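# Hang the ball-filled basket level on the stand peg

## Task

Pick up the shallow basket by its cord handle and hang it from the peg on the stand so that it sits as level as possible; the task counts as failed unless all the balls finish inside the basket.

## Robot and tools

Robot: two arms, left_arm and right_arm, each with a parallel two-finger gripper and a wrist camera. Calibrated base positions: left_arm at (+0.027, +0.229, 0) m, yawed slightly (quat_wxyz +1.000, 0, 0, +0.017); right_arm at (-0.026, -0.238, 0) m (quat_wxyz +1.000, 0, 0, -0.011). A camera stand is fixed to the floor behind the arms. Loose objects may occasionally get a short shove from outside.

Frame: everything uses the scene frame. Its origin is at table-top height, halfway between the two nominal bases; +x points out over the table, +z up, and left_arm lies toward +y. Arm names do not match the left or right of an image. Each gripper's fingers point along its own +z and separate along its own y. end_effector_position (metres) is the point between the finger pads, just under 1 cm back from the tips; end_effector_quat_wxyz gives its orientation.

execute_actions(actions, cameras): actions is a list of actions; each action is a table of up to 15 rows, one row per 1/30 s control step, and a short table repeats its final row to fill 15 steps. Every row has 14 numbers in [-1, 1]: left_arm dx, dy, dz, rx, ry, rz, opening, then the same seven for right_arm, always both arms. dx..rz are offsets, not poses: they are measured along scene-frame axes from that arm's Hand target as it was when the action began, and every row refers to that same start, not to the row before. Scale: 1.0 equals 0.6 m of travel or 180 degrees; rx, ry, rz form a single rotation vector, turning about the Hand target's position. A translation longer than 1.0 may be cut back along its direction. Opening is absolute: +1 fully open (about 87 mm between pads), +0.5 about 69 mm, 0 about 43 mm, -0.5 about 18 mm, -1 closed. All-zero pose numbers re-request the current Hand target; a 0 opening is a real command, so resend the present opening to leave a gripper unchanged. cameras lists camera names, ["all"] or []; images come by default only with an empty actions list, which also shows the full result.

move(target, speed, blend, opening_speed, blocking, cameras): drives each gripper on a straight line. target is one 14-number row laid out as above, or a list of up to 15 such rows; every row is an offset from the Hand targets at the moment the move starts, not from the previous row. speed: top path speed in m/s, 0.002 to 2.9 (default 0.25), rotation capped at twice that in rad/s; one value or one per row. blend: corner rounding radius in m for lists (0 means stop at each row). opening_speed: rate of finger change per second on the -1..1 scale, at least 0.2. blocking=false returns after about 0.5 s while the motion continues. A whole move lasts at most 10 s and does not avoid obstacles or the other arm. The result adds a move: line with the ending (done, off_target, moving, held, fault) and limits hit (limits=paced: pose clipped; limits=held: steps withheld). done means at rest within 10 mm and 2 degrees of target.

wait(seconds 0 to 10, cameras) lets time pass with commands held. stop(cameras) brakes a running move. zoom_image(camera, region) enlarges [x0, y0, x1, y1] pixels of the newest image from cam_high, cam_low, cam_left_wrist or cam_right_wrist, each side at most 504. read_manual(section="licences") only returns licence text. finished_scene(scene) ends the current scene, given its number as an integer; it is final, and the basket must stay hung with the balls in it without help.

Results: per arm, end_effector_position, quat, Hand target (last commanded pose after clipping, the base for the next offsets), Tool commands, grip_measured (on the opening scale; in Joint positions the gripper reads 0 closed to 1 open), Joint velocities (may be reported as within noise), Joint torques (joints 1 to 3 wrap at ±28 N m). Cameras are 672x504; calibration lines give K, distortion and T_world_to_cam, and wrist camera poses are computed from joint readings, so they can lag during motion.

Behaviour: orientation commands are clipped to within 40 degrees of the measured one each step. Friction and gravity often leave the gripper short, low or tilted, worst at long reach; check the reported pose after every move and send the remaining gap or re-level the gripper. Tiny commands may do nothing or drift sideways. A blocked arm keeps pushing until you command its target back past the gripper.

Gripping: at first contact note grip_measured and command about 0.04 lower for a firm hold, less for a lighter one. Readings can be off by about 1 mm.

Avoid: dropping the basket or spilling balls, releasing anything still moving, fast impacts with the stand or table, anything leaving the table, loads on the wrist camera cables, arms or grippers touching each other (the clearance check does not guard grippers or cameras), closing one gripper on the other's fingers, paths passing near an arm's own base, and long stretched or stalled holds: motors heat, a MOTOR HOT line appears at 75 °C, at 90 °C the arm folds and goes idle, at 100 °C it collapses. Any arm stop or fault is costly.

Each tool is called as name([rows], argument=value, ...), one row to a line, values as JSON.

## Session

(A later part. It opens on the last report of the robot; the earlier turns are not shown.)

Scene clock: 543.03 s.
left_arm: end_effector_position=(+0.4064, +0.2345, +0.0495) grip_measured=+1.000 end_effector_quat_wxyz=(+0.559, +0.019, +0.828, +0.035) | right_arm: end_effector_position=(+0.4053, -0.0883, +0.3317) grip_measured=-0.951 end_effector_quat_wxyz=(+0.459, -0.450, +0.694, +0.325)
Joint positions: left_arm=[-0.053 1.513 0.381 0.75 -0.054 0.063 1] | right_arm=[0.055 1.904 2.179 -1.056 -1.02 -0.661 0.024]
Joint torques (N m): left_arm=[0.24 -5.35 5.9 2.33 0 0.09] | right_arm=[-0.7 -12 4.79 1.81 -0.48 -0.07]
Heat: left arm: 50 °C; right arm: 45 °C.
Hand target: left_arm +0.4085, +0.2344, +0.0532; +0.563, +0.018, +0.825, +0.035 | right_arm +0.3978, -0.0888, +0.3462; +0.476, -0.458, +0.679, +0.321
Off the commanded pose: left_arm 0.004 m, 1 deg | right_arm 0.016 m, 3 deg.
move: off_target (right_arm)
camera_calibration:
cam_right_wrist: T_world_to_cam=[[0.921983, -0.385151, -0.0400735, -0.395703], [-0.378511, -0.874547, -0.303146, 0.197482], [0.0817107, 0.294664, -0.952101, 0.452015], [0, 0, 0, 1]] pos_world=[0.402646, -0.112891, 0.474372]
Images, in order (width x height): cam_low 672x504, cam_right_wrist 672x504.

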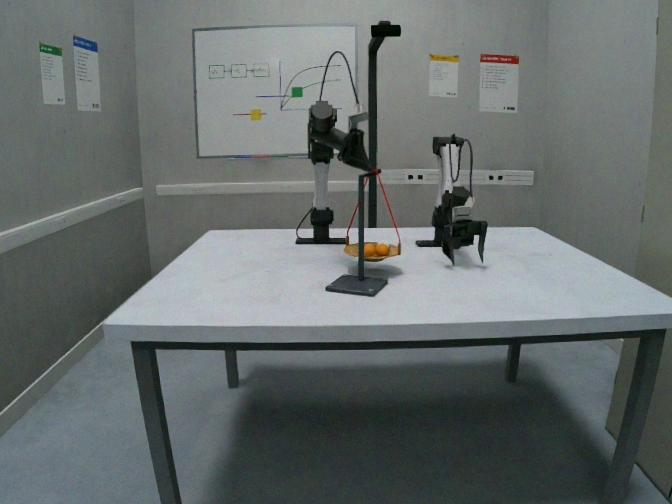

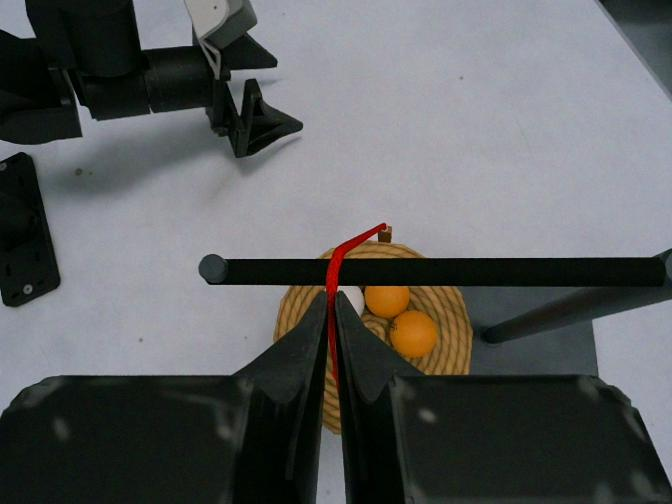

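move([
  [0,0,0,0,0,0,1,0,-0.003,-0.02,0,0,0,-1],
], cameras=["cam_right_wrist","cam_low"], speed=0.03)

zoom_image(camera="cam_low", region=[320, 130, 440, 260])

zoom_image(camera="cam_right_wrist", region=[230, 210, 450, 460])

Scene clock: 552.20 s.
left_arm: end_effector_position=(+0.4064, +0.2345, +0.0495) grip_measured=+1.000 end_effector_quat_wxyz=(+0.559, +0.019, +0.828, +0.035) | right_arm: end_effector_position=(+0.4047, -0.0885, +0.3261) grip_measured=-0.951 end_effector_quat_wxyz=(+0.466, -0.453, +0.687, +0.325)
Joint positions: left_arm=[-0.053 1.513 0.381 0.75 -0.054 0.063 1] | right_arm=[0.051 1.869 2.09 -0.985 -1.034 -0.662 0.024]
Joint torques (N m): left_arm=[0.21 -5.38 5.93 2.32 -0.01 0.09] | right_arm=[-0.81 -11.47 4.34 1.73 -0.42 -0.13]
Heat: left arm: 50 °C; right arm: 45 °C.
Hand target: left_arm +0.4085, +0.2344, +0.0532; +0.563, +0.018, +0.825, +0.035 | right_arm +0.3978, -0.0906, +0.3343; +0.476, -0.458, +0.679, +0.321
Off the commanded pose: left_arm 0.004 m, 1 deg | right_arm 0.011 m, 2 deg.
move: off_target (right_arm)
camera_calibration:
cam_right_wrist: T_world_to_cam=[[0.924912, -0.37921, -0.0271577, -0.400412], [-0.367532, -0.873581, -0.319025, 0.196162], [0.097253, 0.305052, -0.947357, 0.439939], [0, 0, 0, 1]] pos_world=[0.399657, -0.11468, 0.468485]
Images, in order (width x height): cam_low 672x504, cam_right_wrist 672x504.

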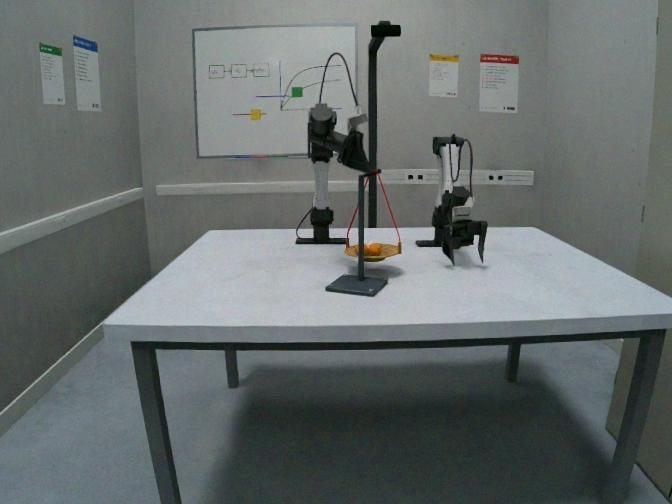

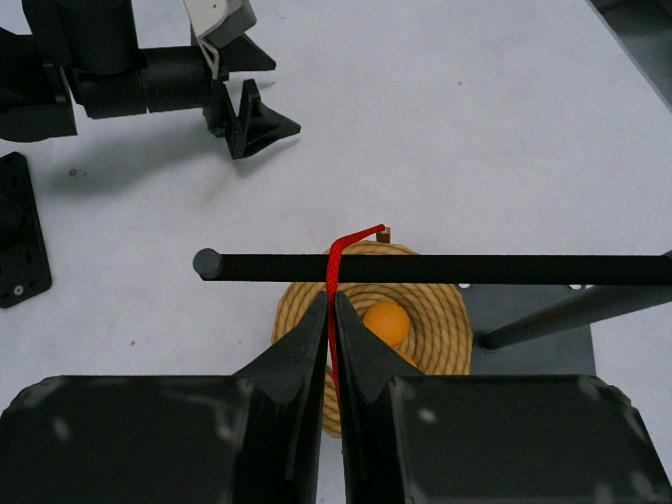

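Scaled by 3.877 from the camera's 672x504 image, which has a finer 960x720 frame.

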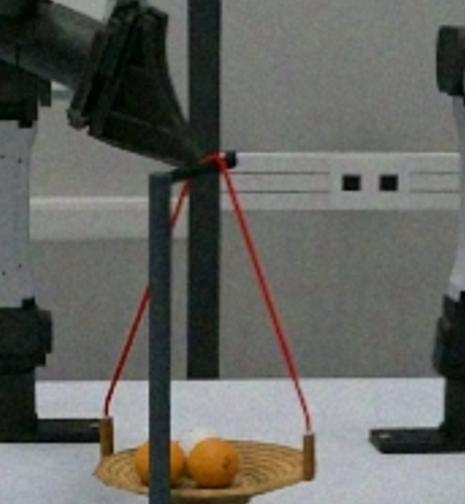

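Scaled by 2.016 from the camera's 672x504 image, which has a finer 960x720 frame.

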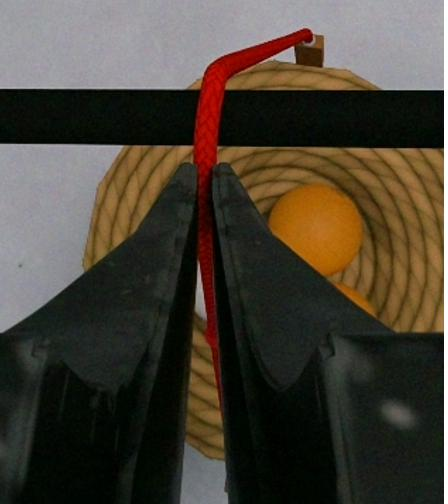

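move([
  [0,0,0,0,0,0,1,0,0,0.04,0,0,0,-1],
  [0,0,0,0,0,0,1,0.004,0.0135,0.04,0,0,0,-1],
  [0,0,0,0,0,0,1,0.004,0.0135,0.012,0,0,0,-1],
], cameras=["cam_right_wrist","cam_low"], speed=0.03)

zoom_image(camera="cam_low", region=[320, 130, 440, 260])

zoom_image(camera="cam_right_wrist", region=[230, 210, 450, 460])

Scene clock: 567.03 s.
left_arm: end_effector_position=(+0.4064, +0.2345, +0.0495) grip_measured=+1.000 end_effector_quat_wxyz=(+0.559, +0.019, +0.828, +0.035) | right_arm: end_effector_position=(+0.4035, -0.0852, +0.3354) grip_measured=-0.952 end_effector_quat_wxyz=(+0.468, -0.455, +0.686, +0.322)
Joint positions: left_arm=[-0.053 1.513 0.381 0.75 -0.054 0.063 1] | right_arm=[0.061 1.876 2.139 -1.01 -1.021 -0.652 0.024]
Joint torques (N m): left_arm=[0.21 -5.35 5.91 2.33 -0.01 0.09] | right_arm=[-0.02 -10.43 4.72 1.92 -0.29 0.12]
Heat: left arm: 50 °C; right arm: 44 °C.
Hand target: left_arm +0.4085, +0.2344, +0.0532; +0.563, +0.018, +0.825, +0.035 | right_arm +0.4001, -0.0825, +0.3414; +0.476, -0.458, +0.679, +0.321
Off the commanded pose: left_arm 0.004 m, 1 deg | right_arm 0.007 m, 1 deg.
move: done
camera_calibration:
cam_right_wrist: T_world_to_cam=[[0.924335, -0.381144, -0.0182739, -0.400751], [-0.366808, -0.874331, -0.3178, 0.200822], [0.10515, 0.300457, -0.947982, 0.444409], [0, 0, 0, 1]] pos_world=[0.397362, -0.110685, 0.47779]
Images, in order (width x height): cam_low 672x504, cam_right_wrist 672x504.

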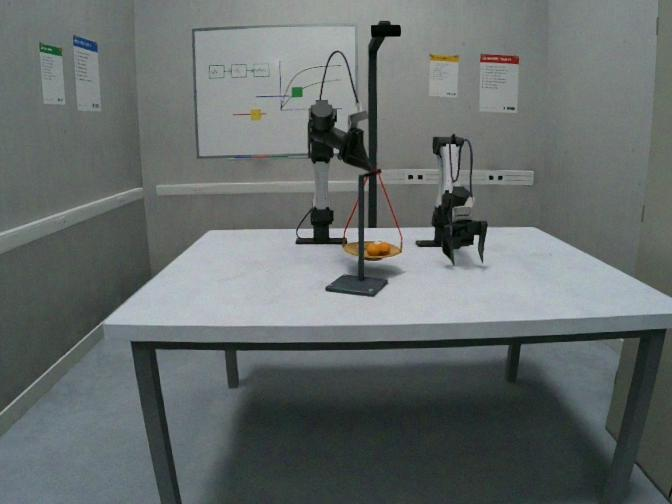

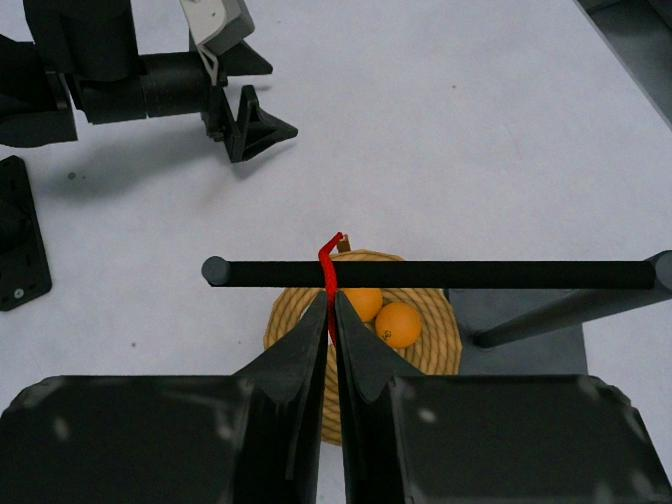

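Scaled by 3.877 from the camera's 672x504 image, which has a finer 960x720 frame.

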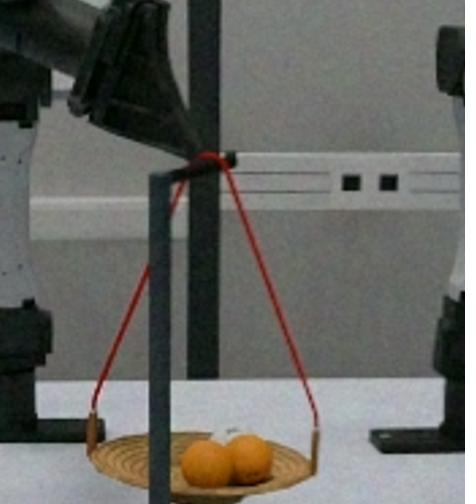

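Scaled by 2.016 from the camera's 672x504 image, which has a finer 960x720 frame.

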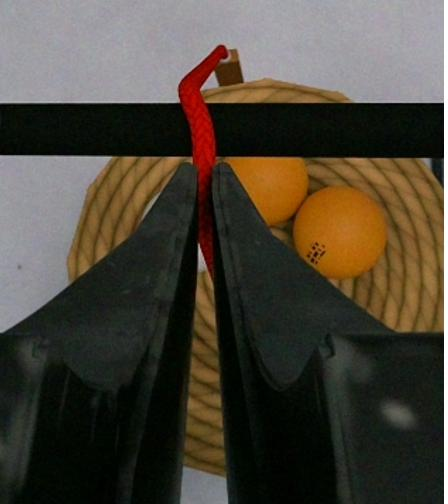

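move([
  [0,0,0,0,0,0,1,0,0,-0.008,0,0,0,-1],
  [0,0,0,0,0,0,1,0,0,-0.008,0,0,0,-0.6],
], cameras=["cam_right_wrist","cam_low"], speed=0.03, opening_speed=0.3)

zoom_image(camera="cam_low", region=[320, 130, 440, 260])

zoom_image(camera="cam_right_wrist", region=[230, 210, 450, 460])

Scene clock: 579.20 s.
left_arm: end_effector_position=(+0.4064, +0.2345, +0.0495) grip_measured=+1.000 end_effector_quat_wxyz=(+0.559, +0.019, +0.828, +0.035) | right_arm: end_effector_position=(+0.4071, -0.0847, +0.3273) grip_measured=-0.600 end_effector_quat_wxyz=(+0.467, -0.454, +0.686, +0.324)
Joint positions: left_arm=[-0.053 1.513 0.381 0.75 -0.054 0.063 1] | right_arm=[0.061 1.876 2.103 -0.976 -1.024 -0.65 0.2]
Joint torques (N m): left_arm=[0.24 -5.38 5.91 2.32 -0.01 0.09] | right_arm=[0.06 -11.7 4.63 1.78 -0.28 0.09]
Heat: left arm: 50 °C; right arm: 44 °C.
Hand target: left_arm +0.4085, +0.2344, +0.0532; +0.563, +0.018, +0.825, +0.035 | right_arm +0.4001, -0.0824, +0.3367; +0.476, -0.458, +0.679, +0.321
Off the commanded pose: left_arm 0.004 m, 1 deg | right_arm 0.012 m, 1 deg.
move: off_target (right_arm); target 2's new opening was sent with right_arm's hand 0.011 m and 2 deg from that target
camera_calibration:
cam_right_wrist: T_world_to_cam=[[0.924778, -0.379842, -0.0225049, -0.402658], [-0.366789, -0.874137, -0.318357, 0.200171], [0.101253, 0.302664, -0.947704, 0.43782], [0, 0, 0, 1]] pos_world=[0.401459, -0.110482, 0.469588]
Images, in order (width x height): cam_low 672x504, cam_right_wrist 672x504.

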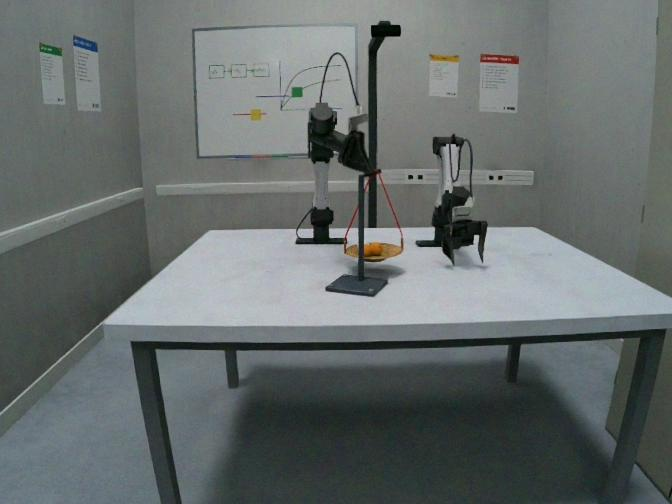

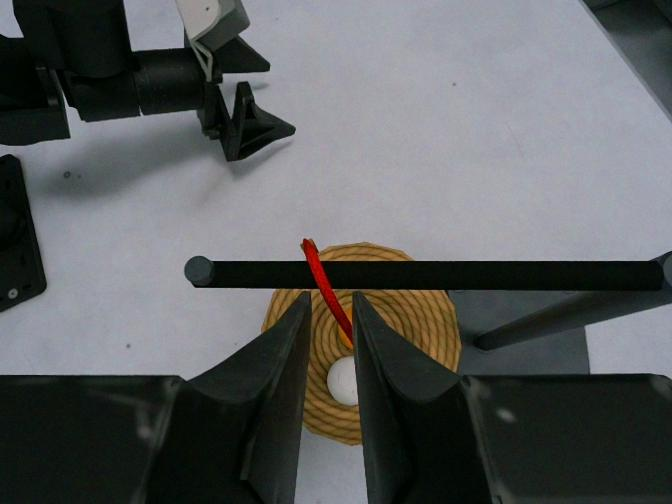

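Scaled by 3.877 from the camera's 672x504 image, which has a finer 960x720 frame.

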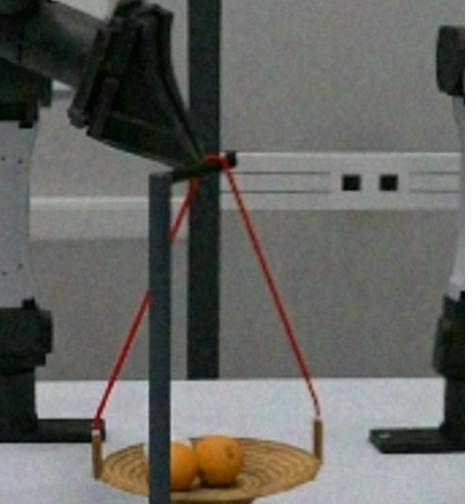

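Scaled by 2.016 from the camera's 672x504 image, which has a finer 960x720 frame.

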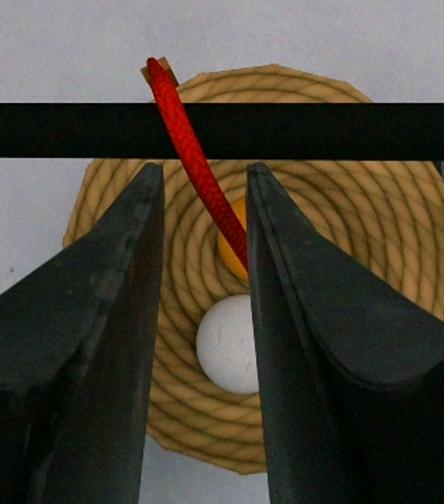

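move([
  [0,0,0,0,0,0,1,0,0,0,0,0,0,-0.2],
  [0,0,0,0,0,0,1,-0.04,-0.1,0.04,0,0,0,-0.2],
  [0,0,0,0,0,0,1,-0.1,-0.25,0.06,0,0,0,-0.2],
], cameras=["all"], blend=[0,0.02,0], speed=[0.05,0.05,0.15], opening_speed=0.4)

zoom_image(camera="cam_low", region=[320, 140, 440, 270])

zoom_image(camera="cam_high", region=[340, 160, 520, 340])

Scene clock: 591.43 s.
left_arm: end_effector_position=(+0.4064, +0.2345, +0.0495) grip_measured=+1.000 end_effector_quat_wxyz=(+0.559, +0.019, +0.828, +0.035) | right_arm: end_effector_position=(+0.3534, -0.2395, +0.3675) grip_measured=-0.200 end_effector_quat_wxyz=(+0.534, -0.409, +0.690, +0.266)
Joint positions: left_arm=[-0.053 1.513 0.381 0.75 -0.054 0.063 1] | right_arm=[-0.398 1.827 2.247 -1.517 -1.242 -1.147 0.4]
Joint torques (N m): left_arm=[0.23 -5.39 5.91 2.33 -0.01 0.09] | right_arm=[-0.5 -9.99 3.79 0.66 -0.61 -0.16]
Heat: left arm: 51 °C; right arm: 43 °C.
Hand target: left_arm +0.4085, +0.2344, +0.0532; +0.563, +0.018, +0.825, +0.035 | right_arm +0.3401, -0.2324, +0.3726; +0.476, -0.458, +0.679, +0.321
Off the commanded pose: left_arm 0.004 m, 1 deg | right_arm 0.016 m, 11 deg.
joint sent to its limit (right arm) — joint 4 (wrist pitch), lower limit. The joint targets are off in orientation, not in position.
move: off_target (right_arm)
camera_calibration:
cam_right_wrist: T_world_to_cam=[[0.847731, -0.526134, 0.0673487, -0.451631], [-0.465018, -0.79826, -0.382804, 0.134523], [0.255168, 0.293196, -0.921371, 0.46198], [0, 0, 0, 1]] pos_world=[0.327534, -0.265685, 0.507567]

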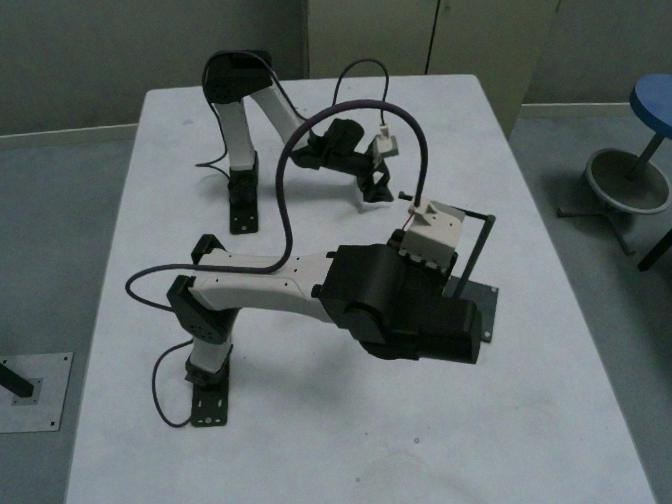

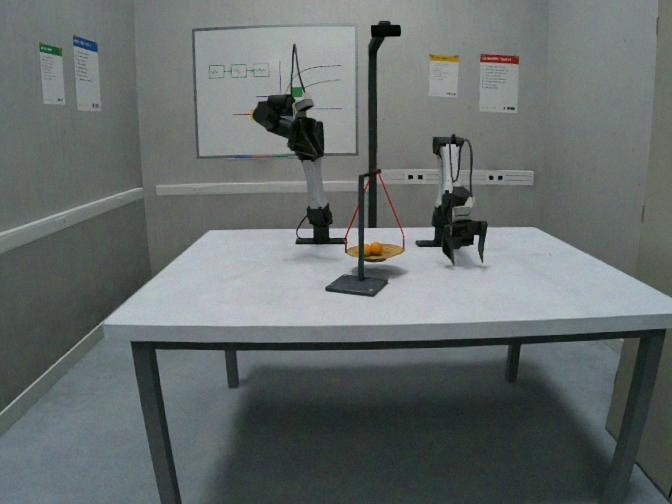

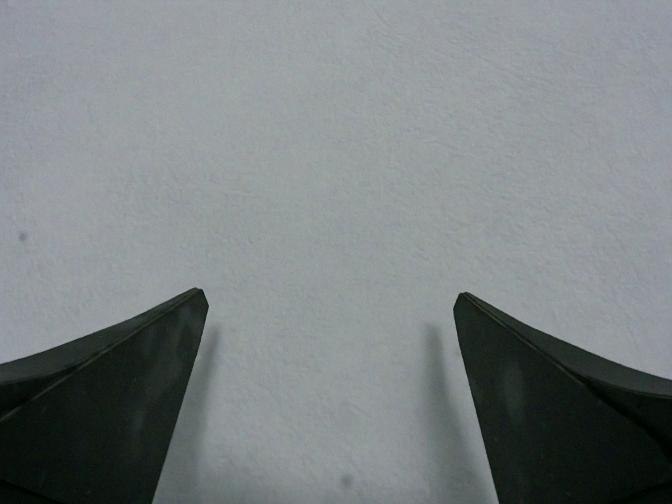

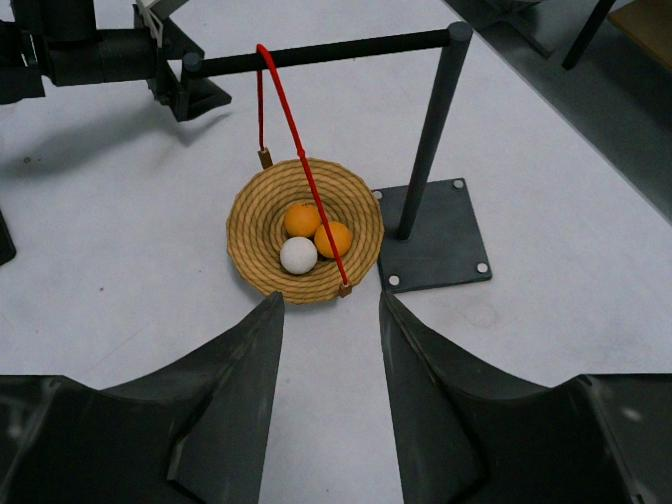

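Scaled by 3.877 from the camera's 672x504 image, which has a finer 960x720 frame.

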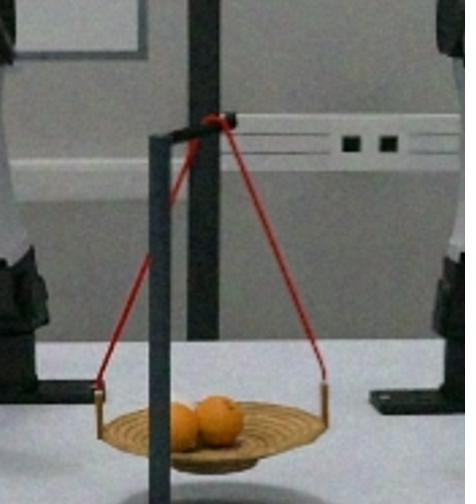

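Scaled by 2.800 from the camera's 672x504 image, which has a finer 960x720 frame.

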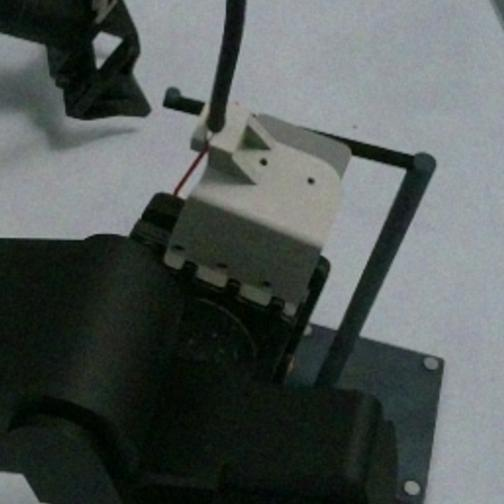

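finished_scene(scene=1)

The scene is finished: the task was done.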